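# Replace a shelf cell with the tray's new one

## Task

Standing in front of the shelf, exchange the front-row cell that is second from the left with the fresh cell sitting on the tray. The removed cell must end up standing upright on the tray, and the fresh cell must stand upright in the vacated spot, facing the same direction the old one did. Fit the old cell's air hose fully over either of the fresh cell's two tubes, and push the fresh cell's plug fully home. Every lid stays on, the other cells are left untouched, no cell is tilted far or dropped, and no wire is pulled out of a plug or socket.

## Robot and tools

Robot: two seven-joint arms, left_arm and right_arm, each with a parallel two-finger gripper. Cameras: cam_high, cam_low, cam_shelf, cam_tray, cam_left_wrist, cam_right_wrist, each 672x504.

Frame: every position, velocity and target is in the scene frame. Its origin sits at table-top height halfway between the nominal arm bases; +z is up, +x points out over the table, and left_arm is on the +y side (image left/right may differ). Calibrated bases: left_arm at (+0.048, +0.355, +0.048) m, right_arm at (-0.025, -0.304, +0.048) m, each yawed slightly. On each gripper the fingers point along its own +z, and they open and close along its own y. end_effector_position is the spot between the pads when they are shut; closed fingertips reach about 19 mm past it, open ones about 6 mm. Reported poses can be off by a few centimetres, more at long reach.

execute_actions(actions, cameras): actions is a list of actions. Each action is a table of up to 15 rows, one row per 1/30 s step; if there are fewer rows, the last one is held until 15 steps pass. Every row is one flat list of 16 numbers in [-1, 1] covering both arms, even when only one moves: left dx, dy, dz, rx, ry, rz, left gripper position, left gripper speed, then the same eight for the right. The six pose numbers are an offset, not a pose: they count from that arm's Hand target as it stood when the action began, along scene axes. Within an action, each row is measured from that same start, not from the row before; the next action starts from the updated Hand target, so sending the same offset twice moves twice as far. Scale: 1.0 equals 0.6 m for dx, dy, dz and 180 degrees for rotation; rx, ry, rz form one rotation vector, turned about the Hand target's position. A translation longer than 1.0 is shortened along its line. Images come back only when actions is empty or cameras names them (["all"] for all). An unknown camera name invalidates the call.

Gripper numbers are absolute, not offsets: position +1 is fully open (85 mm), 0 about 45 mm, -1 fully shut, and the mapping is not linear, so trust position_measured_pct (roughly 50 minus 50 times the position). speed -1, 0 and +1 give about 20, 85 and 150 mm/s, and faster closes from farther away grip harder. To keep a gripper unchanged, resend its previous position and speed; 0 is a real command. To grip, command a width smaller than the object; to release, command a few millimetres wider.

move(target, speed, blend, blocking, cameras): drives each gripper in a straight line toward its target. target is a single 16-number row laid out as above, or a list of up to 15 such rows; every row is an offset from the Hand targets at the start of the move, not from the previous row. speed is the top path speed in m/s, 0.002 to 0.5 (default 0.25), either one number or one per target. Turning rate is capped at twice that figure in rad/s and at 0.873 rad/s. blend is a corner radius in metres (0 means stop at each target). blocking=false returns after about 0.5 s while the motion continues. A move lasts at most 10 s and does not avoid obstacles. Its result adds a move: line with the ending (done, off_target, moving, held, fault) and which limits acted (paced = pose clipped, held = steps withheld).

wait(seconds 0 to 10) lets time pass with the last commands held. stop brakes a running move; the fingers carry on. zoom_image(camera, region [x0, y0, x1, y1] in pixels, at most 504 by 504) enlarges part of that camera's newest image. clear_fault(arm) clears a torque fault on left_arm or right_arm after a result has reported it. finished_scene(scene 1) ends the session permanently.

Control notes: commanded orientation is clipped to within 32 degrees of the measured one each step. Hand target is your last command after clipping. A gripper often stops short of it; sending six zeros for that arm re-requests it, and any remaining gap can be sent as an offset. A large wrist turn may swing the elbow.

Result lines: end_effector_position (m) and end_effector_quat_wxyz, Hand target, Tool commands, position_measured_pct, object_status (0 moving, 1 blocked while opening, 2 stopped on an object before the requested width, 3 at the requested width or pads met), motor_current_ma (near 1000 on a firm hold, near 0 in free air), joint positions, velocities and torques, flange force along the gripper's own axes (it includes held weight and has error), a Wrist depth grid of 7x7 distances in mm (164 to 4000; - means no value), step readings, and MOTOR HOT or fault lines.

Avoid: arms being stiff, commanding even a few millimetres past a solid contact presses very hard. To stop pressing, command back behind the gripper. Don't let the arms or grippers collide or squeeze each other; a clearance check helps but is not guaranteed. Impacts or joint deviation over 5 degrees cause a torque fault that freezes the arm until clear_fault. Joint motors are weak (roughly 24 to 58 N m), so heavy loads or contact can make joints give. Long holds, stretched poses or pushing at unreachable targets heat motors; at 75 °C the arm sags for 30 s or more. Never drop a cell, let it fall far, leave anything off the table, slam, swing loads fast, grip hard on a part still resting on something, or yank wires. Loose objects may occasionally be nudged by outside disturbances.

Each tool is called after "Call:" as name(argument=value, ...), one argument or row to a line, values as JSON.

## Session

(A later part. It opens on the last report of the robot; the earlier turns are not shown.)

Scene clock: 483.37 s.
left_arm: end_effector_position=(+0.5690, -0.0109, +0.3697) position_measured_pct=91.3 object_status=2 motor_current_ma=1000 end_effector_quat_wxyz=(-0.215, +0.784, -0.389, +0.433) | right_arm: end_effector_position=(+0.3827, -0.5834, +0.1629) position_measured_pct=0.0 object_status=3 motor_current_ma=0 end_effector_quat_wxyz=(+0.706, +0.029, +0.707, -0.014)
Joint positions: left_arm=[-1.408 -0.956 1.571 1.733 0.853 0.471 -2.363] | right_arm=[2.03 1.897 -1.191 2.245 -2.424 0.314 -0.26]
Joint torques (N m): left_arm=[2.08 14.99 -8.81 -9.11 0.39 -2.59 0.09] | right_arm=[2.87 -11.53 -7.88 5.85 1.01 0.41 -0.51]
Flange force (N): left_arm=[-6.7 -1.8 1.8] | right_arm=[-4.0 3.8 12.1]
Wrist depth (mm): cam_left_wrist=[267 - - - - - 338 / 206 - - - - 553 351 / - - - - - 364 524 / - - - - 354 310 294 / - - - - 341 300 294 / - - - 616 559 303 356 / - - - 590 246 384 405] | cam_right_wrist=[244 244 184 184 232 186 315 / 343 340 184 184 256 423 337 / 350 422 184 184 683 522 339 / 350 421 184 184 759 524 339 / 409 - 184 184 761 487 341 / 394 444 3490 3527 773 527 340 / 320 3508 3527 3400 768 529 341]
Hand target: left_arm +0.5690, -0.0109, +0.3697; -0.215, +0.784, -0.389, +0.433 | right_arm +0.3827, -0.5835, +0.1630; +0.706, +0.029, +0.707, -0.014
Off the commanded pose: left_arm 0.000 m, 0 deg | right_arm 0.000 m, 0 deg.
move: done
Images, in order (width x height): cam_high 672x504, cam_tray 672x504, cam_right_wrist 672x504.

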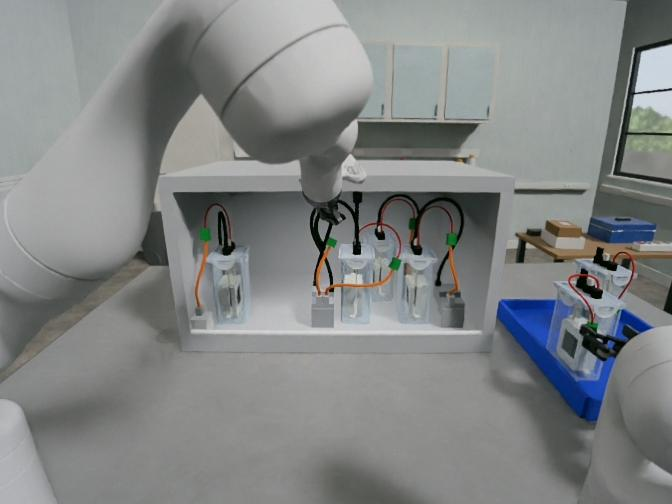

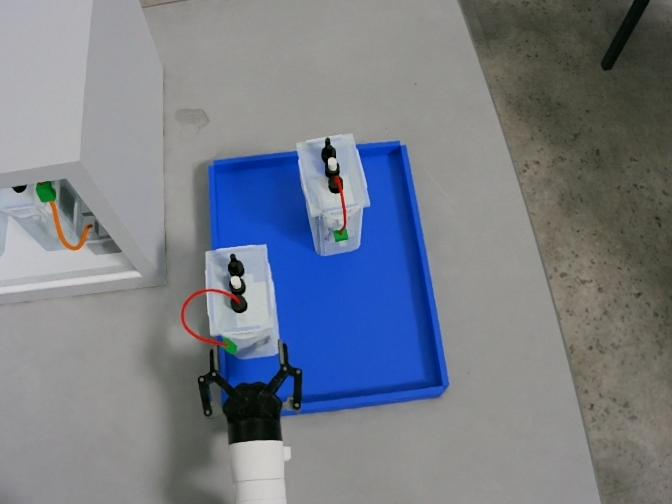

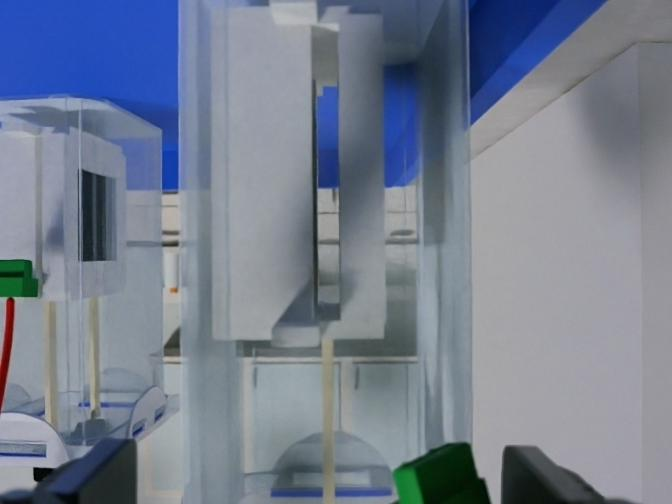

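Call:
move(
  target=[
    [0,0,0,0,0,0,-0.95,-1,0.0,-0.28,0.02,0,0,0.039,1,-1],
    [0,0,0,0,0,0,-0.95,-1,0.22,-0.285,0.00,0,0,0.039,1,-1],
  ],
  speed=0.15,
  blend=0.02,
  cameras=["cam_tray","cam_right_wrist"],
)

Scene clock: 491.07 s.
left_arm: end_effector_position=(+0.5690, -0.0109, +0.3697) position_measured_pct=91.3 object_status=2 motor_current_ma=1000 end_effector_quat_wxyz=(-0.215, +0.784, -0.389, +0.433) | right_arm: end_effector_position=(+0.5146, -0.7546, +0.1630) position_measured_pct=0.0 object_status=3 motor_current_ma=0 end_effector_quat_wxyz=(+0.706, -0.014, +0.707, +0.029)
Joint positions: left_arm=[-1.408 -0.956 1.571 1.733 0.853 0.471 -2.363] | right_arm=[1.674 2.019 -1.718 1.448 -2.489 -0.4 -0.224]
Joint torques (N m): left_arm=[2.05 15 -8.85 -9.02 0.42 -2.57 0.07] | right_arm=[0.35 -18.31 -9.64 6.29 -0.98 0.16 -0.43]
Flange force (N): left_arm=[-6.5 -1.7 1.8] | right_arm=[0.7 -5.6 3.6]
Wrist depth (mm): cam_left_wrist=[266 - - - - - 339 / 206 - - - - 552 352 / - - - - - 364 522 / - - - - 354 310 293 / - - - - 341 300 295 / - - - 618 560 303 356 / - - - 594 246 383 405] | cam_right_wrist=[236 237 223 223 240 242 244 / 313 362 213 214 338 378 371 / 1126 368 213 214 387 2987 546 / 3546 2846 213 209 - 3366 595 / 3584 3623 213 179 - 3725 594 / 3527 3299 3315 3383 3453 3767 596 / 3546 3250 3332 312 3400 3833 598]
Hand target: left_arm +0.5690, -0.0109, +0.3697; -0.215, +0.784, -0.389, +0.433 | right_arm +0.5147, -0.7545, +0.1630; +0.706, -0.014, +0.707, +0.029
Off the commanded pose: left_arm 0.000 m, 0 deg | right_arm 0.000 m, 0 deg.
move: done
Images, in order (width x height): cam_tray 672x504, cam_right_wrist 672x504.

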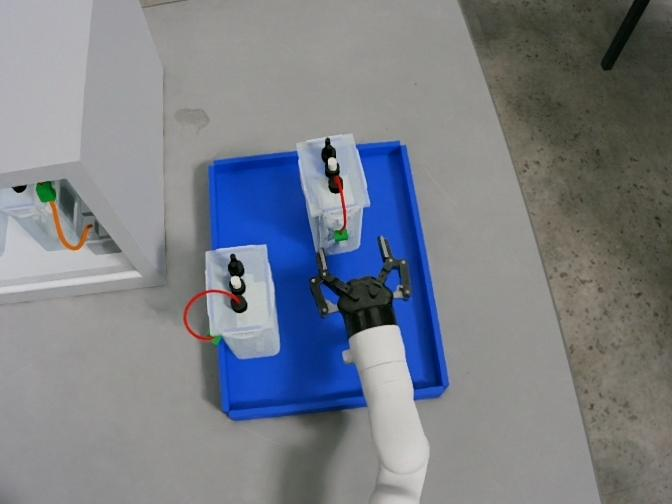

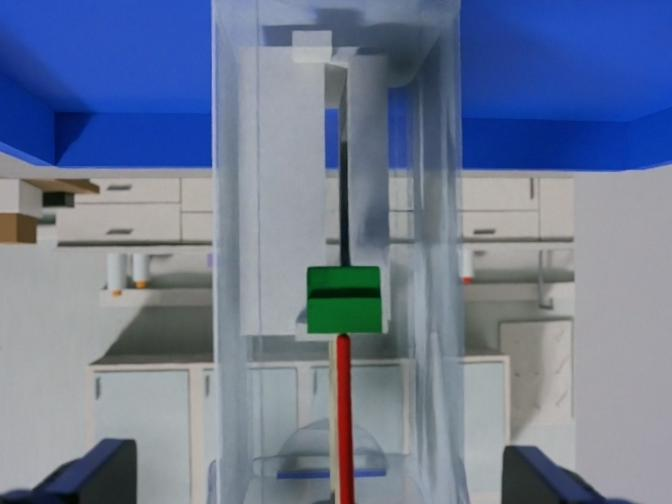

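Call:
move(
  target=[0,0,0,0,0,0,-0.95,-1,0.065,0.0125,0.0,0,0,0,1,-1],
  speed=0.1,
  cameras=["cam_right_wrist"],
)

Scene clock: 500.10 s.
left_arm: end_effector_position=(+0.5690, -0.0109, +0.3697) position_measured_pct=91.3 object_status=2 motor_current_ma=1000 end_effector_quat_wxyz=(-0.215, +0.784, -0.389, +0.433) | right_arm: end_effector_position=(+0.5537, -0.7470, +0.1630) position_measured_pct=0.0 object_status=3 motor_current_ma=0 end_effector_quat_wxyz=(+0.706, -0.014, +0.707, +0.029)
Joint positions: left_arm=[-1.408 -0.956 1.571 1.733 0.853 0.471 -2.363] | right_arm=[1.581 2.012 -1.73 1.401 -2.486 -0.353 -0.225]
Joint torques (N m): left_arm=[2.03 14.99 -8.72 -9.02 0.39 -2.59 0.05] | right_arm=[2.51 -19.36 -9.96 5.58 -0.78 0.32 -0.46]
Flange force (N): left_arm=[-6.3 -1.7 1.5] | right_arm=[1.1 -4.8 7.8]
Wrist depth (mm): cam_left_wrist=[266 - - - - - 338 / 206 - - - - 552 353 / - - - - - 364 520 / - - - - 353 309 293 / - - - - 341 300 295 / - - - 619 558 303 356 / - - - 591 246 384 405] | cam_right_wrist=[234 235 171 165 239 240 241 / 317 322 171 165 345 350 352 / 1161 - 171 165 - 2987 548 / 3546 - 171 165 - 2987 567 / 3546 - - - - 3767 569 / 3527 3234 3299 3366 - 3684 571 / 3508 3188 3266 3315 3366 3663 572]
Hand target: left_arm +0.5690, -0.0109, +0.3697; -0.215, +0.784, -0.389, +0.433 | right_arm +0.5537, -0.7470, +0.1630; +0.706, -0.014, +0.707, +0.029
Off the commanded pose: left_arm 0.000 m, 0 deg | right_arm 0.000 m, 0 deg.
move: done
Images, in order (width x height): cam_right_wrist 672x504.

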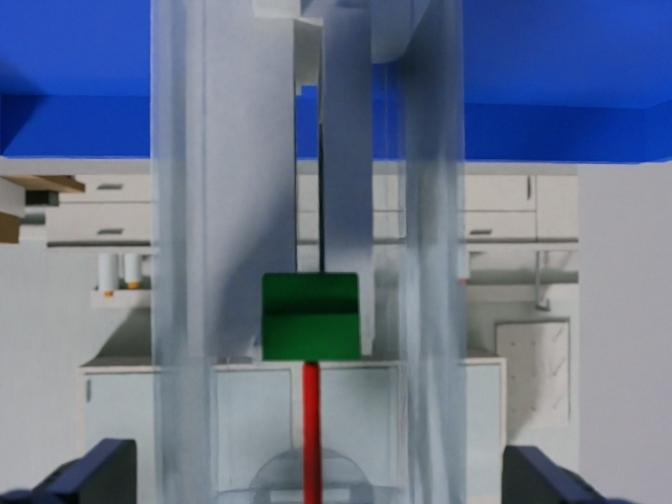

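Call:
move(
  target=[0,0,0,0,0,0,-0.95,-1,0,-0.0075,0.0,0,0,0,1,-1],
  speed=0.1,
  cameras=["cam_right_wrist"],
)

Scene clock: 502.00 s.
left_arm: end_effector_position=(+0.5690, -0.0109, +0.3697) position_measured_pct=91.3 object_status=2 motor_current_ma=1000 end_effector_quat_wxyz=(-0.215, +0.784, -0.389, +0.433) | right_arm: end_effector_position=(+0.5537, -0.7515, +0.1630) position_measured_pct=0.0 object_status=3 motor_current_ma=0 end_effector_quat_wxyz=(+0.706, -0.014, +0.707, +0.029)
Joint positions: left_arm=[-1.408 -0.956 1.571 1.733 0.853 0.471 -2.363] | right_arm=[1.578 2.013 -1.74 1.385 -2.488 -0.368 -0.22]
Joint torques (N m): left_arm=[2.02 14.97 -8.8 -9.09 0.4 -2.64 0.01] | right_arm=[2.92 -19.61 -10.01 5.52 -0.84 0.34 -0.45]
Flange force (N): left_arm=[-6.4 -1.7 1.5] | right_arm=[1.3 -4.9 8.5]
Wrist depth (mm): cam_left_wrist=[266 - - - - - 338 / 206 - - - - 555 352 / - - - - - 363 524 / - - - - 353 310 293 / - - - - 340 300 295 / - - - 619 560 303 355 / - - - 591 246 383 405] | cam_right_wrist=[234 236 173 168 223 240 241 / 320 325 173 174 347 350 356 / 1159 - 173 174 - 2960 558 / 3418 - 173 174 - 2921 583 / 3546 - - - - 3767 585 / 3546 3188 - 3250 - 3746 589 / 3435 3219 3332 3332 3435 3725 588]
Hand target: left_arm +0.5690, -0.0109, +0.3697; -0.215, +0.784, -0.389, +0.433 | right_arm +0.5537, -0.7515, +0.1630; +0.706, -0.014, +0.707, +0.029
Off the commanded pose: left_arm 0.000 m, 0 deg | right_arm 0.000 m, 0 deg.
move: done
Images, in order (width x height): cam_right_wrist 672x504.

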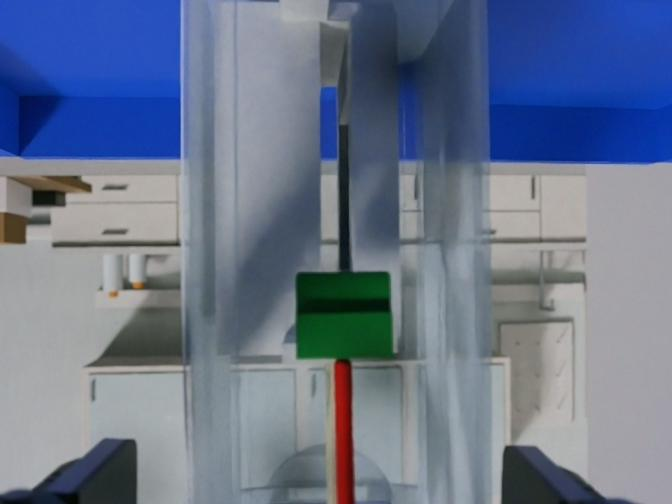

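Call:
move(
  target=[0,0,0,0,0,0,-0.95,-1,0.012,0.006,0.0,0,0,0,1,-1],
  speed=0.05,
  cameras=["cam_right_wrist"],
)

Scene clock: 503.53 s.
left_arm: end_effector_position=(+0.5690, -0.0109, +0.3697) position_measured_pct=91.3 object_status=2 motor_current_ma=1000 end_effector_quat_wxyz=(-0.215, +0.784, -0.389, +0.433) | right_arm: end_effector_position=(+0.5609, -0.7479, +0.1630) position_measured_pct=0.0 object_status=3 motor_current_ma=0 end_effector_quat_wxyz=(+0.706, -0.014, +0.707, +0.029)
Joint positions: left_arm=[-1.408 -0.956 1.571 1.733 0.853 0.471 -2.363] | right_arm=[1.562 2.012 -1.738 1.383 -2.487 -0.354 -0.222]
Joint torques (N m): left_arm=[2.05 14.96 -8.83 -9.06 0.45 -2.54 0.11] | right_arm=[2.95 -19.67 -10.06 5.41 -0.85 0.31 -0.44]
Flange force (N): left_arm=[-6.8 -1.9 1.8] | right_arm=[1.2 -4.3 8.5]
Wrist depth (mm): cam_left_wrist=[266 - - - - - 339 / 206 - - - - 553 353 / - - - - - 364 523 / - - - - 353 310 293 / - - - - 340 299 295 / - - - 618 558 303 356 / - - - 588 246 384 405] | cam_right_wrist=[235 236 167 167 239 240 241 / 314 320 167 - 339 344 350 / 1171 - 167 - - 2947 556 / 3453 - 167 - - 3014 579 / 3471 - - - - 3643 582 / 3490 3219 3250 3282 - 3704 584 / 3490 3157 3266 3349 3349 3684 582]
Hand target: left_arm +0.5690, -0.0109, +0.3697; -0.215, +0.784, -0.389, +0.433 | right_arm +0.5609, -0.7479, +0.1630; +0.706, -0.014, +0.707, +0.029
Off the commanded pose: left_arm 0.000 m, 0 deg | right_arm 0.000 m, 0 deg.
move: done
Images, in order (width x height): cam_right_wrist 672x504.

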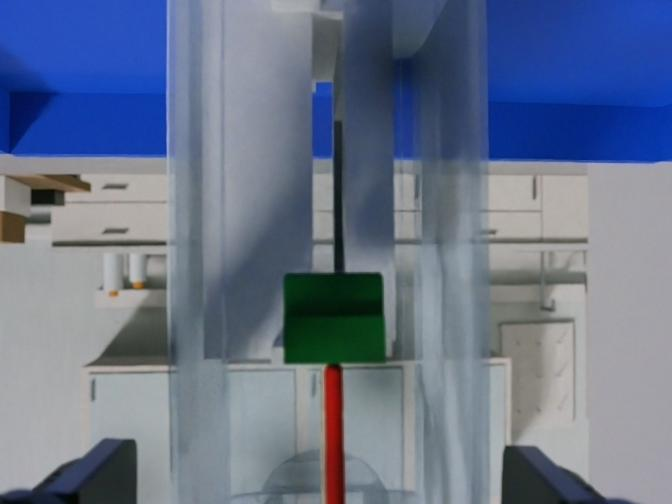

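Call:
move(
  target=[0,0,0,0,0,0,-0.95,-1,0.012,0.0048,0.0,0,0,0,1,-1],
  speed=0.05,
  cameras=["cam_right_wrist"],
)

Scene clock: 505.10 s.
left_arm: end_effector_position=(+0.5690, -0.0109, +0.3697) position_measured_pct=91.3 object_status=2 motor_current_ma=1000 end_effector_quat_wxyz=(-0.215, +0.784, -0.389, +0.433) | right_arm: end_effector_position=(+0.5681, -0.7450, +0.1629) position_measured_pct=0.0 object_status=3 motor_current_ma=0 end_effector_quat_wxyz=(+0.706, -0.014, +0.707, +0.029)
Joint positions: left_arm=[-1.408 -0.956 1.571 1.733 0.853 0.471 -2.363] | right_arm=[1.546 2.01 -1.738 1.377 -2.486 -0.342 -0.224]
Joint torques (N m): left_arm=[2.03 15.02 -8.78 -9.03 0.38 -2.57 0.05] | right_arm=[2.94 -19.72 -10.09 5.48 -0.73 0.39 -0.42]
Flange force (N): left_arm=[-6.4 -1.6 1.6] | right_arm=[1.2 -4.6 8.6]
Wrist depth (mm): cam_left_wrist=[267 - - - - - 338 / 206 - - - - 554 353 / - - - - - 363 523 / - - - - 353 310 294 / - - - - 341 299 295 / - - - 619 558 303 356 / - - - 590 246 383 405] | cam_right_wrist=[235 236 - - 238 239 240 / 307 311 - - 333 337 343 / 1171 - - - - 2947 553 / 3508 - - - - 3000 575 / 3565 - - - - 3584 576 / 3490 - - 3282 - 3767 576 / 3527 3234 3315 3266 - 3725 579]
Hand target: left_arm +0.5690, -0.0109, +0.3697; -0.215, +0.784, -0.389, +0.433 | right_arm +0.5681, -0.7451, +0.1630; +0.706, -0.014, +0.707, +0.029
Off the commanded pose: left_arm 0.000 m, 0 deg | right_arm 0.000 m, 0 deg.
move: done
Images, in order (width x height): cam_right_wrist 672x504.

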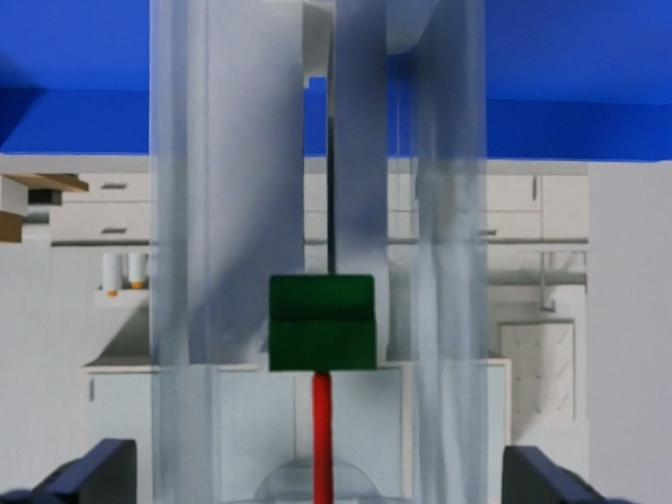

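Call:
move(
  target=[0,0,0,0,0,0,-0.95,-1,0.028,0.0015,0.0,0,0,0,1,-1],
  speed=0.05,
  cameras=["cam_right_wrist"],
)

Scene clock: 507.03 s.
left_arm: end_effector_position=(+0.5690, -0.0109, +0.3697) position_measured_pct=91.3 object_status=2 motor_current_ma=1000 end_effector_quat_wxyz=(-0.215, +0.784, -0.389, +0.433) | right_arm: end_effector_position=(+0.5849, -0.7442, +0.1630) position_measured_pct=0.0 object_status=3 motor_current_ma=0 end_effector_quat_wxyz=(+0.706, -0.014, +0.707, +0.029)
Joint positions: left_arm=[-1.408 -0.956 1.571 1.733 0.853 0.471 -2.363] | right_arm=[1.503 2.008 -1.752 1.343 -2.487 -0.335 -0.219]
Joint torques (N m): left_arm=[1.95 15.01 -8.78 -9.07 0.31 -2.6 0.03] | right_arm=[2.94 -20.16 -10 5.52 -0.73 0.28 -0.41]
Flange force (N): left_arm=[-6.5 -1.5 1.4] | right_arm=[1.2 -4.4 8.8]
Wrist depth (mm): cam_left_wrist=[266 - - - - - 338 / 206 - - - - 553 353 / - - - - - 363 522 / - - - - 353 310 293 / - - - - 341 300 295 / - - - 620 560 303 357 / - - - 591 246 383 406] | cam_right_wrist=[233 - - - 237 239 240 / 291 - - - - 319 326 / 1149 - - - - 2947 546 / 3546 - - - - 2973 547 / 3435 - - - - 3663 547 / 3490 - - - - 3746 548 / 3471 3172 3299 3315 3366 3855 548]
Hand target: left_arm +0.5690, -0.0109, +0.3697; -0.215, +0.784, -0.389, +0.433 | right_arm +0.5849, -0.7442, +0.1630; +0.706, -0.014, +0.707, +0.029
Off the commanded pose: left_arm 0.000 m, 0 deg | right_arm 0.000 m, 0 deg.
move: done
Images, in order (width x height): cam_right_wrist 672x504.

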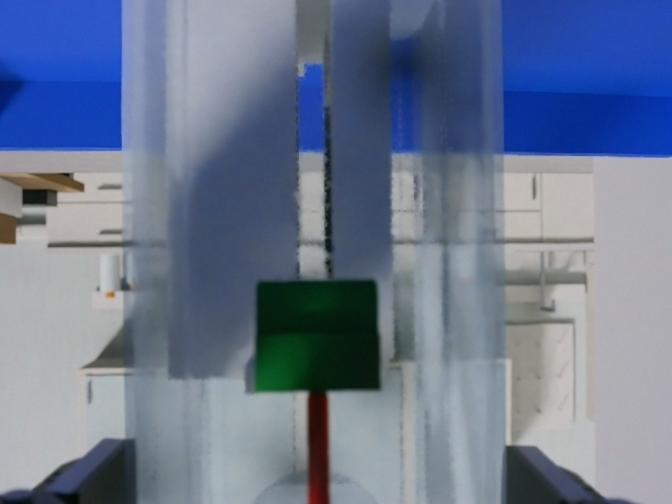

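Call:
move(
  target=[0,0,0,0,0,0,-0.95,-1,0.0277,0.0,0.0,0,0,0,1,-1],
  speed=0.05,
  cameras=["cam_right_wrist","cam_tray"],
)

Scene clock: 519.83 s.
left_arm: end_effector_position=(+0.5690, -0.0109, +0.3697) position_measured_pct=91.3 object_status=2 motor_current_ma=1000 end_effector_quat_wxyz=(-0.215, +0.784, -0.389, +0.433) | right_arm: end_effector_position=(+0.6015, -0.7442, +0.1630) position_measured_pct=0.0 object_status=3 motor_current_ma=0 end_effector_quat_wxyz=(+0.706, -0.014, +0.707, +0.029)
Joint positions: left_arm=[-1.408 -0.956 1.571 1.733 0.853 0.471 -2.363] | right_arm=[1.46 2.006 -1.769 1.304 -2.489 -0.334 -0.211]
Joint torques (N m): left_arm=[2.02 14.98 -8.8 -8.95 0.39 -2.61 0.01] | right_arm=[2.77 -20.69 -9.97 5.68 -0.8 0.27 -0.47]
Flange force (N): left_arm=[-6.0 -1.6 1.6] | right_arm=[1.7 -4.6 8.8]
Wrist depth (mm): cam_left_wrist=[266 - - - - - 339 / 206 - - - - 551 353 / - - - - - 363 523 / - - - - 354 310 293 / - - - - 341 300 295 / - - - 620 559 303 356 / - - - 590 246 384 405] | cam_right_wrist=[232 - - - - 238 239 / 274 - - - - 303 309 / 1094 - - - - - 525 / - - - - - - 548 / - - - - - - 548 / - - - - - - 551 / 3435 - 3203 3250 - - 549]
Hand target: left_arm +0.5690, -0.0109, +0.3697; -0.215, +0.784, -0.389, +0.433 | right_arm +0.6015, -0.7442, +0.1630; +0.706, -0.014, +0.707, +0.029
Off the commanded pose: left_arm 0.000 m, 0 deg | right_arm 0.000 m, 0 deg.
move: done
Images, in order (width x height): cam_tray 672x504, cam_right_wrist 672x504.

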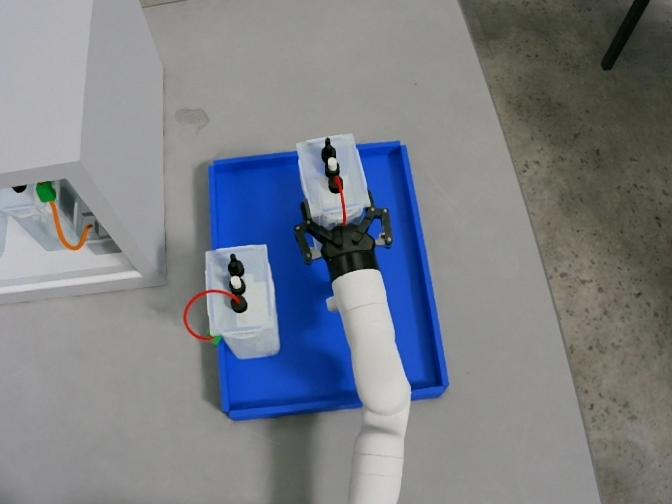

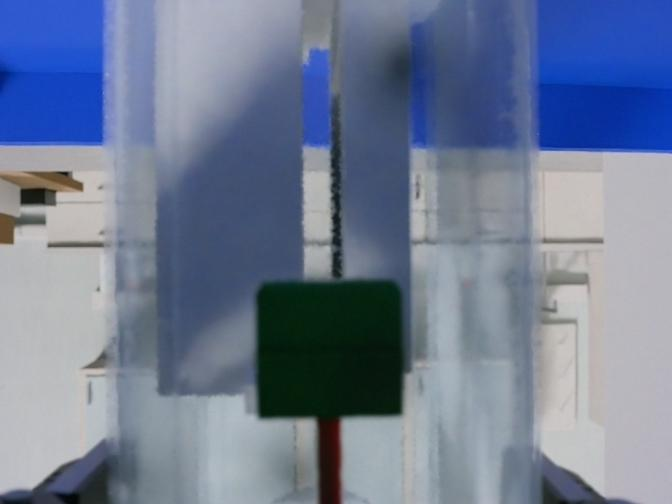

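Call:
move(
  target=[0,0,0,0,0,0,-0.95,-1,0,0.0,0.0,0,0,0,0.79,-1],
  speed=0.05,
)

Call:
wait(
  seconds=1,
)

Call:
move(
  target=[0,0,0,0,0,0,-0.95,-1,0,0.0,0.05,0,0,0,0.79,-1],
  speed=0.05,
  cameras=["cam_right_wrist","cam_tray","cam_high"],
)

Scene clock: 522.03 s.
left_arm: end_effector_position=(+0.5690, -0.0109, +0.3697) position_measured_pct=91.3 object_status=2 motor_current_ma=1000 end_effector_quat_wxyz=(-0.215, +0.784, -0.389, +0.433) | right_arm: end_effector_position=(+0.6015, -0.7442, +0.1630) position_measured_pct=9.5 object_status=0 motor_current_ma=1000 end_effector_quat_wxyz=(+0.706, -0.014, +0.707, +0.029)
Joint positions: left_arm=[-1.408 -0.956 1.571 1.733 0.853 0.471 -2.363] | right_arm=[1.46 2.006 -1.769 1.304 -2.489 -0.334 -0.211]
Joint torques (N m): left_arm=[1.97 14.93 -8.79 -8.95 0.42 -2.59 0.09] | right_arm=[2.49 -20.35 -9.77 4.06 -0.89 0.92 -0.76]
Flange force (N): left_arm=[-6.3 -1.8 1.5] | right_arm=[0.5 -1.3 4.6]
Wrist depth (mm): cam_left_wrist=[266 - - - - - 339 / 206 - - - - 552 353 / - - - - - 364 524 / - - - - 354 309 293 / - - - - 341 300 295 / - - - 619 559 304 356 / - - - 593 246 384 405] | cam_right_wrist=[232 - - - - 238 239 / 274 - - - - 303 308 / - - - - - - 523 / - - - - - 2973 546 / - - - - - 3704 548 / - - - - - - 548 / 3453 - 3113 3250 - - 549]
Hand target: left_arm +0.5690, -0.0109, +0.3697; -0.215, +0.784, -0.389, +0.433 | right_arm +0.6015, -0.7441, +0.1630; +0.706, -0.014, +0.707, +0.029
Off the commanded pose: left_arm 0.000 m, 0 deg | right_arm 0.000 m, 0 deg.
move: done

Scene clock: 523.03 s.
left_arm: end_effector_position=(+0.5690, -0.0109, +0.3697) position_measured_pct=91.3 object_status=2 motor_current_ma=1000 end_effector_quat_wxyz=(-0.215, +0.784, -0.389, +0.433) | right_arm: end_effector_position=(+0.6015, -0.7442, +0.1630) position_measured_pct=9.5 object_status=2 motor_current_ma=1000 end_effector_quat_wxyz=(+0.706, -0.014, +0.707, +0.029)
Joint positions: left_arm=[-1.408 -0.956 1.571 1.733 0.853 0.471 -2.363] | right_arm=[1.46 2.006 -1.769 1.304 -2.489 -0.334 -0.211]
Joint torques (N m): left_arm=[2.03 15.02 -8.76 -9.02 0.41 -2.57 0.02] | right_arm=[2.55 -20.27 -9.74 4.02 -0.88 0.92 -0.77]
Flange force (N): left_arm=[-6.3 -1.6 1.5] | right_arm=[0.3 -1.3 4.7]
Wrist depth (mm): cam_left_wrist=[267 - - - - - 338 / 206 - - - - 553 352 / - - - - - 364 524 / - - - - 354 310 293 / - - - - 341 300 294 / - - - 619 560 303 356 / - - - 591 246 383 405] | cam_right_wrist=[233 - - - - 238 239 / 275 - - - - 302 309 / - - - - - - 523 / - - - - - 2921 547 / - - - - - 3725 546 / - - - - - - 548 / 3418 - 3266 3234 - - 548]
Hand target: left_arm +0.5690, -0.0109, +0.3697; -0.215, +0.784, -0.389, +0.433 | right_arm +0.6015, -0.7441, +0.1630; +0.706, -0.014, +0.707, +0.029
Tool commands: left_gripper/position=-0.95 left_gripper/speed=-1.0 right_gripper/position=+0.79 right_gripper/speed=-1.0
Off the commanded pose: left_arm 0.000 m, 0 deg | right_arm 0.000 m, 0 deg.
wait: 1.00 s; at rest by 0.17 s

Scene clock: 523.93 s.
left_arm: end_effector_position=(+0.5690, -0.0109, +0.3697) position_measured_pct=91.3 object_status=2 motor_current_ma=1000 end_effector_quat_wxyz=(-0.215, +0.784, -0.389, +0.433) | right_arm: end_effector_position=(+0.6015, -0.7441, +0.1929) position_measured_pct=9.5 object_status=2 motor_current_ma=1000 end_effector_quat_wxyz=(+0.706, -0.014, +0.707, +0.029)
Joint positions: left_arm=[-1.408 -0.956 1.571 1.733 0.853 0.471 -2.363] | right_arm=[1.468 1.936 -1.741 1.339 -2.502 -0.298 -0.274]
Joint torques (N m): left_arm=[1.92 15 -8.77 -8.99 0.39 -2.54 0.09] | right_arm=[2.87 -28.59 -20.73 9 -2.17 1.76 -0.36]
Flange force (N): left_arm=[-6.6 -1.7 1.4] | right_arm=[17.2 -3.8 8.7]
Wrist depth (mm): cam_left_wrist=[267 - - - - - 339 / 206 - - - - 553 353 / - - - - - 364 524 / - - - - 353 310 293 / - - - - 341 300 295 / - - - 619 557 303 356 / - - - 591 246 385 405] | cam_right_wrist=[272 - - - - 300 305 / 603 - - - - 545 497 / 1135 - - - - 2960 538 / - - - - - 3070 537 / - - - - - 3746 536 / - - - - - - 536 / 3546 - 3234 3250 - - 536]
Hand target: left_arm +0.5690, -0.0109, +0.3697; -0.215, +0.784, -0.389, +0.433 | right_arm +0.6015, -0.7441, +0.1930; +0.706, -0.014, +0.707, +0.029
Off the commanded pose: left_arm 0.000 m, 0 deg | right_arm 0.000 m, 0 deg.
move: done
Images, in order (width x height): cam_high 672x504, cam_tray 672x504, cam_right_wrist 672x504.

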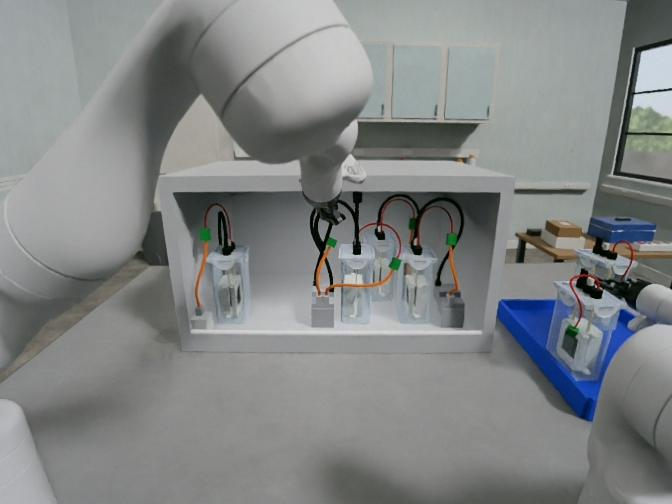

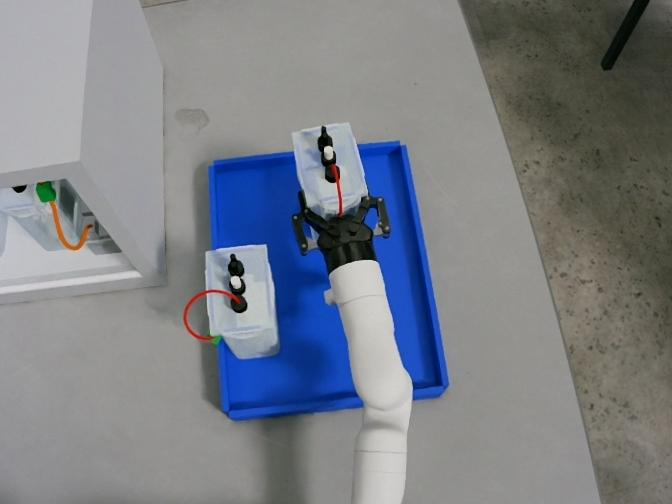

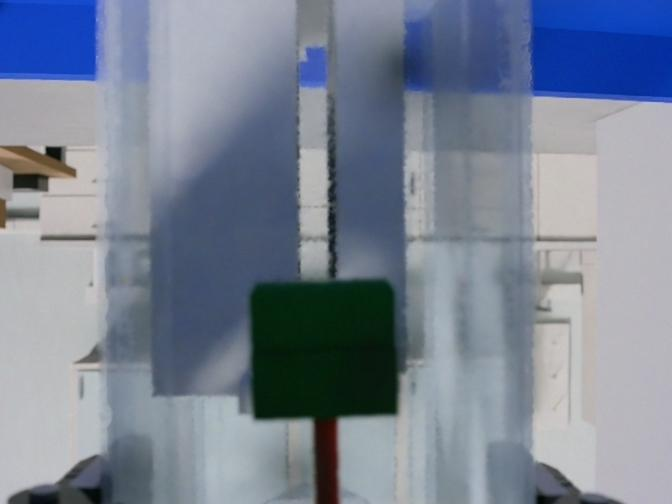

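Call:
move(
  target=[
    [0,0,0,0,0,0,-0.95,-1,0,0.0,0.34,0,0,0,0.79,-1],
  ],
  speed=0.15,
  cameras=["cam_low","cam_high","cam_tray"],
)

Call:
zoom_image(
  camera="cam_low",
  region=[270, 80, 450, 330],
)

Call:
zoom_image(
  camera="cam_high",
  region=[270, 150, 450, 350],
)

Scene clock: 540.33 s.
left_arm: end_effector_position=(+0.5690, -0.0109, +0.3697) position_measured_pct=91.3 object_status=2 motor_current_ma=1000 end_effector_quat_wxyz=(-0.215, +0.784, -0.389, +0.433) | right_arm: end_effector_position=(+0.6015, -0.7441, +0.3968) position_measured_pct=9.5 object_status=2 motor_current_ma=1000 end_effector_quat_wxyz=(+0.706, -0.014, +0.707, +0.029)
Joint positions: left_arm=[-1.408 -0.956 1.571 1.733 0.853 0.471 -2.363] | right_arm=[1.48 1.476 -1.676 1.397 -2.648 -0.222 -0.601]
Joint torques (N m): left_arm=[2.1 14.95 -8.85 -8.96 0.36 -2.57 0.06] | right_arm=[3.09 -28.84 -22.46 -1.83 -1.37 4.14 -0.37]
Flange force (N): left_arm=[-6.3 -1.8 2.1] | right_arm=[16.1 -0.2 7.6]
Wrist depth (mm): cam_left_wrist=[266 - - - - - 338 / 206 - - - - 552 354 / - - - - - 364 524 / - - - - 353 310 293 / - - - - 341 300 295 / - - - 617 560 303 357 / - - - 592 246 383 405] | cam_right_wrist=[1122 - - - - 2973 551 / - - - - - 2987 554 / - - - - - 2960 553 / - - - - - - 552 / - - - - - - 532 / - - - - - - 553 / 3383 - 3332 3266 - - 3725]
Hand target: left_arm +0.5690, -0.0109, +0.3697; -0.215, +0.784, -0.389, +0.433 | right_arm +0.6015, -0.7442, +0.3970; +0.706, -0.014, +0.707, +0.029
Off the commanded pose: left_arm 0.000 m, 0 deg | right_arm 0.000 m, 0 deg.
move: done
Images, in order (width x height): cam_high 672x504, cam_low 672x504, cam_tray 672x504.

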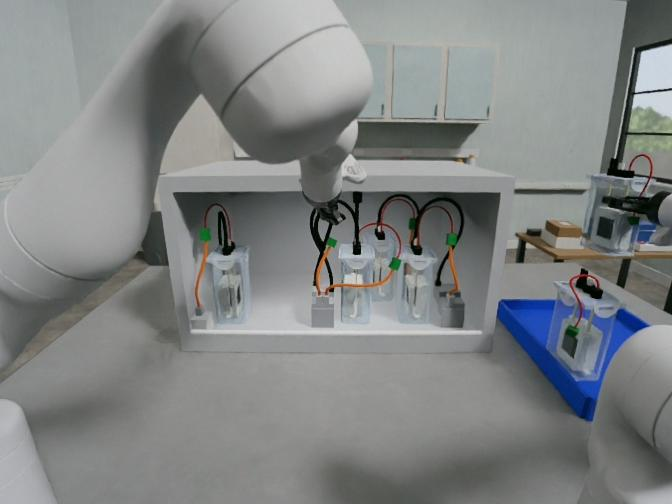

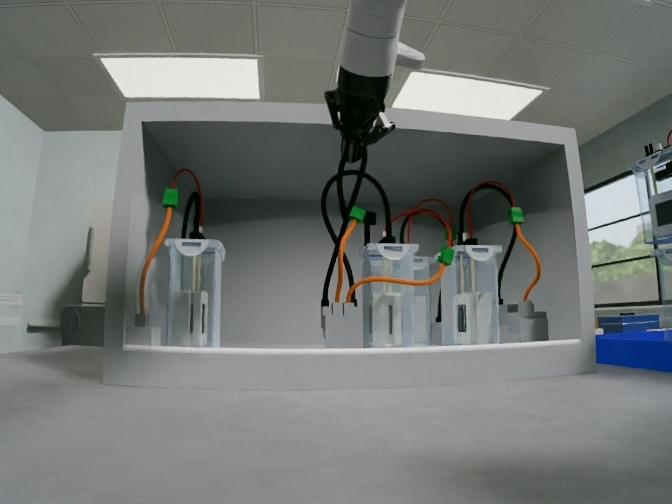

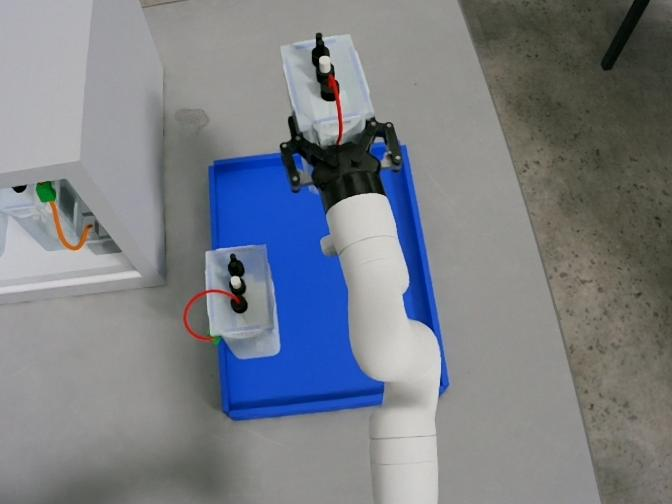

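Scaled by 2.016 from the camera's 672x504 image, which has a finer 960x720 frame.

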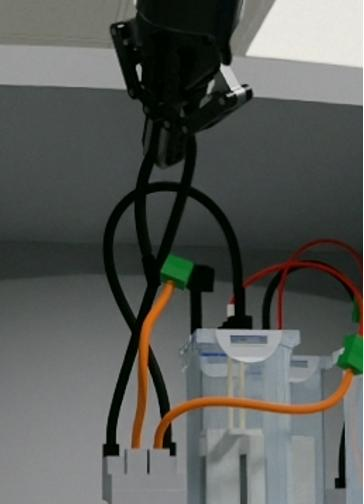

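Scaled by 2.520 from the camera's 672x504 image, which has a finer 960x720 frame.

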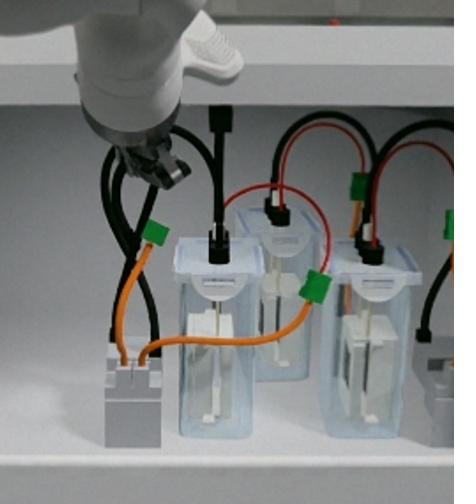

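Call:
execute_actions(
  actions=[],
  cameras=["cam_shelf","cam_left_wrist"],
)

Call:
zoom_image(
  camera="cam_shelf",
  region=[230, 110, 470, 380],
)

Call:
zoom_image(
  camera="cam_left_wrist",
  region=[180, 330, 600, 504],
)

Scene clock: 543.33 s.
left_arm: end_effector_position=(+0.5690, -0.0109, +0.3697) position_measured_pct=91.3 object_status=2 motor_current_ma=1000 end_effector_quat_wxyz=(-0.215, +0.784, -0.389, +0.433) | right_arm: end_effector_position=(+0.6015, -0.7441, +0.3970) position_measured_pct=9.5 object_status=2 motor_current_ma=1000 end_effector_quat_wxyz=(+0.706, -0.014, +0.707, +0.029)
Joint positions: left_arm=[-1.408 -0.956 1.571 1.733 0.853 0.471 -2.363] | right_arm=[1.48 1.476 -1.676 1.397 -2.648 -0.222 -0.601]
Joint velocities: within noise
Joint torques (N m): left_arm=[2.08 15.02 -8.76 -9.04 0.39 -2.59 0.02] | right_arm=[2.89 -28.98 -22.55 -1.75 -1.39 4.14 -0.4]
Flange force (N): left_arm=[-6.2 -1.6 1.6] | right_arm=[16.4 -0.5 7.3]
Wrist depth (mm): cam_left_wrist=[266 - - - - - 338 / 206 - - - - 553 353 / - - - - - 364 524 / - - - - 353 310 294 / - - - - 341 300 295 / - - - 619 559 303 357 / - - - 591 246 383 406] | cam_right_wrist=[1126 - - - - 2973 554 / - - - - - 3000 556 / - - - - - 2973 553 / - - - - - - 553 / - - - - - - 531 / - - - - - - 552 / 3435 - 3203 3315 - - 3643]
Hand target: left_arm +0.5690, -0.0109, +0.3697; -0.215, +0.784, -0.389, +0.433 | right_arm +0.6015, -0.7441, +0.3970; +0.706, -0.014, +0.707, +0.029
Tool commands: left_gripper/position=-0.95 left_gripper/speed=-1.0 right_gripper/position=+0.79 right_gripper/speed=-1.0
Off the commanded pose: left_arm 0.000 m, 0 deg | right_arm 0.000 m, 0 deg.
Images, in order (width x height): cam_shelf 672x504, cam_left_wrist 672x504.

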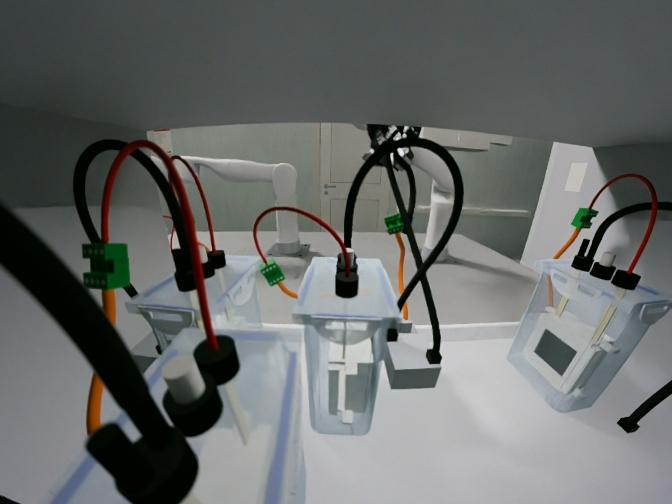

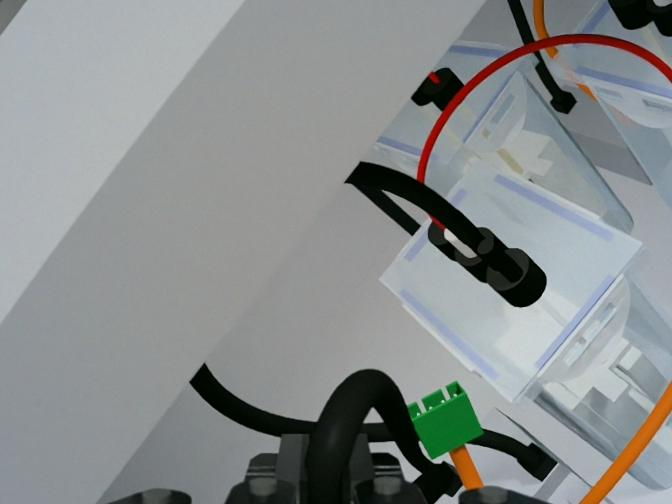

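Scaled by 1.867 from the camera's 672x504 image, which has a finer 960x720 frame.

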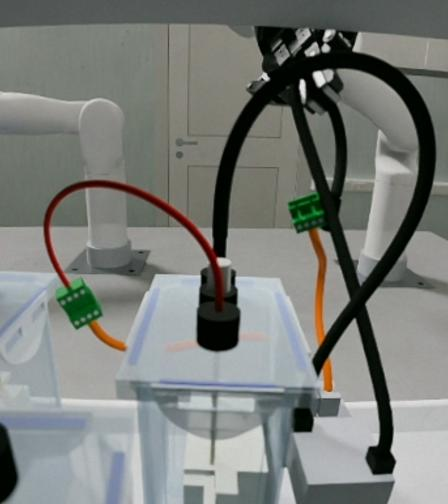

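Scaled by 1.200.

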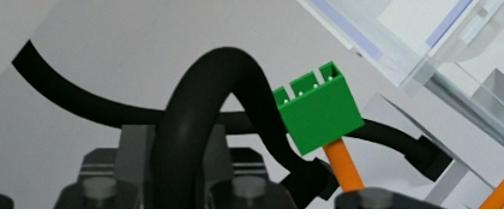

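Call:
move(
  target=[
    [0,0,0,0,0,0,-0.95,-1,0,0.0,0.115,0,0,0,0.79,-1],
    [0,0,0,0,0,0,-0.95,-1,-0.20,0.2,0.125,0,0,-0.02,0.79,-1],
    [0,0,0,0,0,0,-0.95,-1,-0.219,0.5,0.125,0,0,-0.039,0.79,-1],
  ],
  speed=0.2,
  blend=0.03,
  cameras=["cam_tray","cam_high","cam_right_wrist"],
)

Scene clock: 550.43 s.
left_arm: end_effector_position=(+0.5690, -0.0109, +0.3697) position_measured_pct=91.3 object_status=2 motor_current_ma=1000 end_effector_quat_wxyz=(-0.215, +0.784, -0.389, +0.433) | right_arm: end_effector_position=(+0.4701, -0.4442, +0.4720) position_measured_pct=9.5 object_status=2 motor_current_ma=1000 end_effector_quat_wxyz=(+0.706, +0.029, +0.707, -0.014)
Joint positions: left_arm=[-1.408 -0.956 1.571 1.733 0.853 0.471 -2.363] | right_arm=[1.566 0.643 -1.604 2.448 -3.199 0.885 -0.912]
Joint torques (N m): left_arm=[1.97 14.97 -8.73 -9.09 0.4 -2.52 0.04] | right_arm=[2.91 -10.2 -10.02 -14.5 4.27 6.06 -0.4]
Flange force (N): left_arm=[-6.8 -1.7 1.4] | right_arm=[29.3 10.3 10.3]
Wrist depth (mm): cam_left_wrist=[266 - - - - - 338 / 206 - - - - 553 352 / - - - - - 364 523 / - - - - 354 311 293 / - - - - 341 300 295 / - - - 618 560 303 356 / - - - 591 246 384 404] | cam_right_wrist=[- - - - - 689 383 / - - - - - 686 450 / - - - - - 686 685 / - - - - - 235 682 / - - - - - 234 234 / - - - - - - 3623 / 3767 - 3315 3704 - - 3623]
Hand target: left_arm +0.5690, -0.0109, +0.3697; -0.215, +0.784, -0.389, +0.433 | right_arm +0.4701, -0.4442, +0.4720; +0.706, +0.029, +0.707, -0.014
Off the commanded pose: left_arm 0.000 m, 0 deg | right_arm 0.000 m, 0 deg.
move: done
Images, in order (width x height): cam_high 672x504, cam_tray 672x504, cam_right_wrist 672x504.

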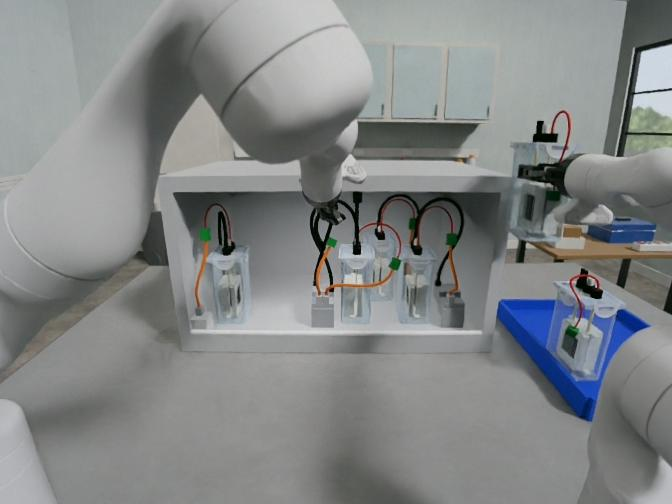

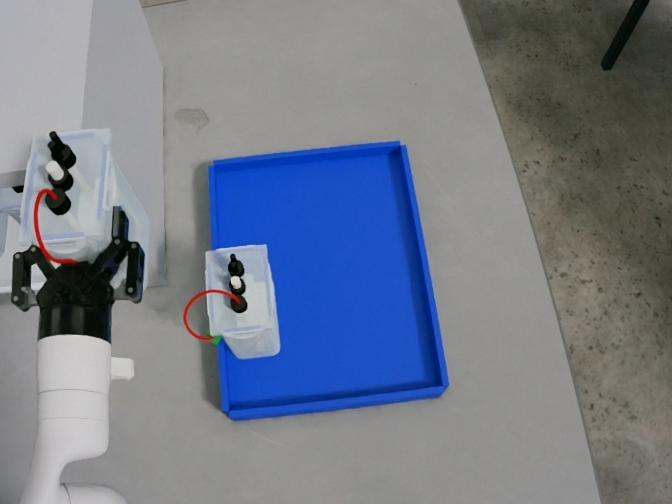

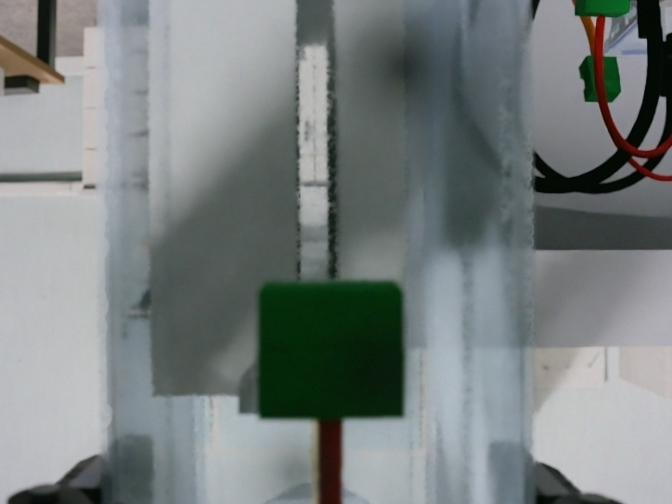

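Call:
move(
  target=[
    [0,0,0,0,0,0,-0.95,-1,-0.015,0.03,-0.42,0,0,0,0.79,-1],
    [0,0,0,0,0,0,-0.95,-1,0.04,0.32,-0.42,0,0,0,0.79,-1],
  ],
  speed=0.2,
  blend=0.03,
  cameras=["cam_high","cam_low"],
)

Scene clock: 555.60 s.
left_arm: end_effector_position=(+0.5690, -0.0109, +0.3697) position_measured_pct=91.3 object_status=2 motor_current_ma=1000 end_effector_quat_wxyz=(-0.215, +0.784, -0.389, +0.433) | right_arm: end_effector_position=(+0.4941, -0.2522, +0.2199) position_measured_pct=9.5 object_status=2 motor_current_ma=1000 end_effector_quat_wxyz=(+0.706, +0.029, +0.707, -0.014)
Joint positions: left_arm=[-1.408 -0.956 1.571 1.733 0.853 0.471 -2.363] | right_arm=[0.462 1.828 -1.252 2.494 -2.726 2.079 0.002]
Joint torques (N m): left_arm=[2.03 15.01 -8.78 -8.96 0.37 -2.56 0.04] | right_arm=[2.92 -21.78 -10.78 4.6 7.38 -0.32 -0.38]
Flange force (N): left_arm=[-6.2 -1.6 1.7] | right_arm=[12.9 12.1 -4.5]
Wrist depth (mm): cam_left_wrist=[267 - - - - - 339 / 206 - - - - 553 354 / - - - - - 364 522 / - - - - 353 310 294 / - - - - 341 300 295 / - - - 617 558 304 357 / - - - 593 246 384 405] | cam_right_wrist=[272 - - - - 332 313 / 276 - - - - 444 320 / 329 - - - - 666 320 / 330 - - - - 663 320 / 331 - - - - 662 662 / 332 - - - - - 284 / 356 - 664 342 - - 325]
Hand target: left_arm +0.5690, -0.0109, +0.3697; -0.215, +0.784, -0.389, +0.433 | right_arm +0.4941, -0.2522, +0.2200; +0.706, +0.029, +0.707, -0.014
Off the commanded pose: left_arm 0.000 m, 0 deg | right_arm 0.000 m, 0 deg.
move: done
Images, in order (width x height): cam_high 672x504, cam_low 672x504.

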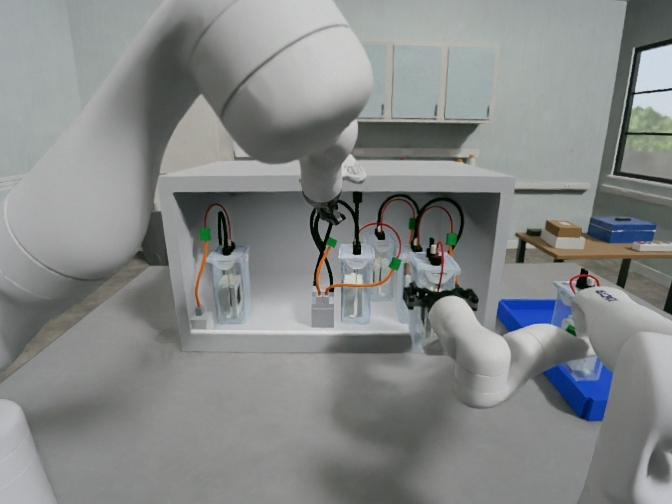

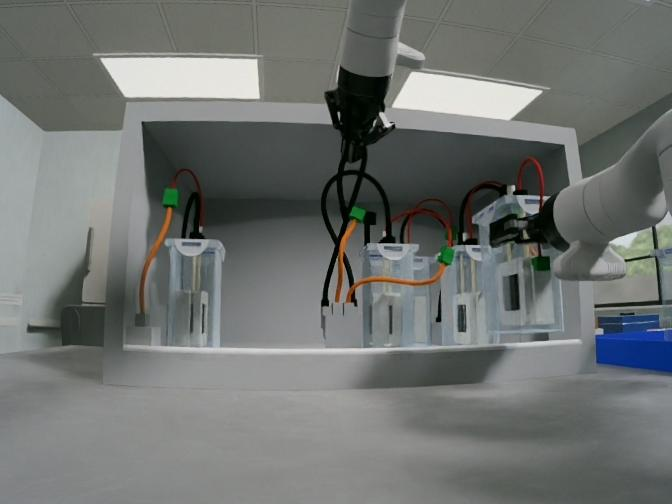

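Call:
move(
  target=[
    [0,0,0,0,0,0,-0.95,-1,-0.01,0.20,0.0,0,0,0,0.79,-1],
    [0,0,0,0,0,0,-0.95,-1,-0.03,0.40,0,0,0,0,0.79,-1],
  ],
  speed=0.15,
  blend=0.03,
  cameras=["cam_high","cam_low"],
)

Scene clock: 558.77 s.
left_arm: end_effector_position=(+0.5690, -0.0109, +0.3697) position_measured_pct=91.3 object_status=2 motor_current_ma=1000 end_effector_quat_wxyz=(-0.215, +0.784, -0.389, +0.433) | right_arm: end_effector_position=(+0.4762, -0.0123, +0.2200) position_measured_pct=9.5 object_status=2 motor_current_ma=1000 end_effector_quat_wxyz=(+0.706, +0.029, +0.707, -0.014)
Joint positions: left_arm=[-1.408 -0.956 1.571 1.733 0.853 0.471 -2.363] | right_arm=[-0.275 2.168 -1.797 2.059 -2.392 2.103 0.498]
Joint torques (N m): left_arm=[2.08 14.9 -8.82 -9.03 0.44 -2.55 0.01] | right_arm=[3.78 -26.24 -7.89 6.6 6.55 -4.14 -0.34]
Flange force (N): left_arm=[-6.5 -1.9 1.8] | right_arm=[12.1 9.7 -6.0]
Wrist depth (mm): cam_left_wrist=[266 - - - - - 338 / 206 - - - - 553 352 / - - - - - 364 524 / - - - - 353 310 293 / - - - - 340 300 295 / - - - 619 559 304 356 / - - - 590 246 384 405] | cam_right_wrist=[346 - - - - 350 327 / 475 - - - - 483 475 / - - - - - 689 687 / 516 - - - - 689 686 / - - - - - 689 686 / - - - - - - 686 / 690 - 692 689 - - 685]
Hand target: left_arm +0.5690, -0.0109, +0.3697; -0.215, +0.784, -0.389, +0.433 | right_arm +0.4761, -0.0122, +0.2200; +0.706, +0.029, +0.707, -0.014
Off the commanded pose: left_arm 0.000 m, 0 deg | right_arm 0.000 m, 0 deg.
move: done
Images, in order (width x height): cam_high 672x504, cam_low 672x504.

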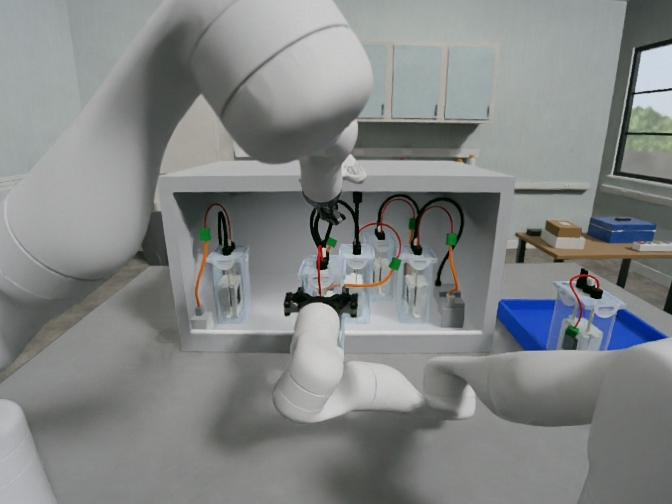

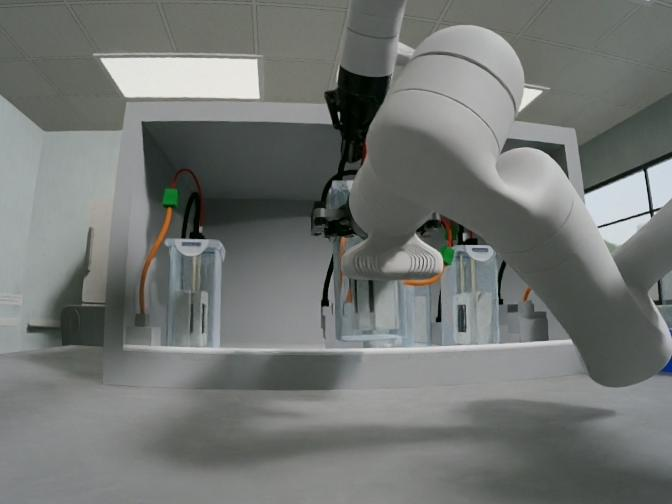

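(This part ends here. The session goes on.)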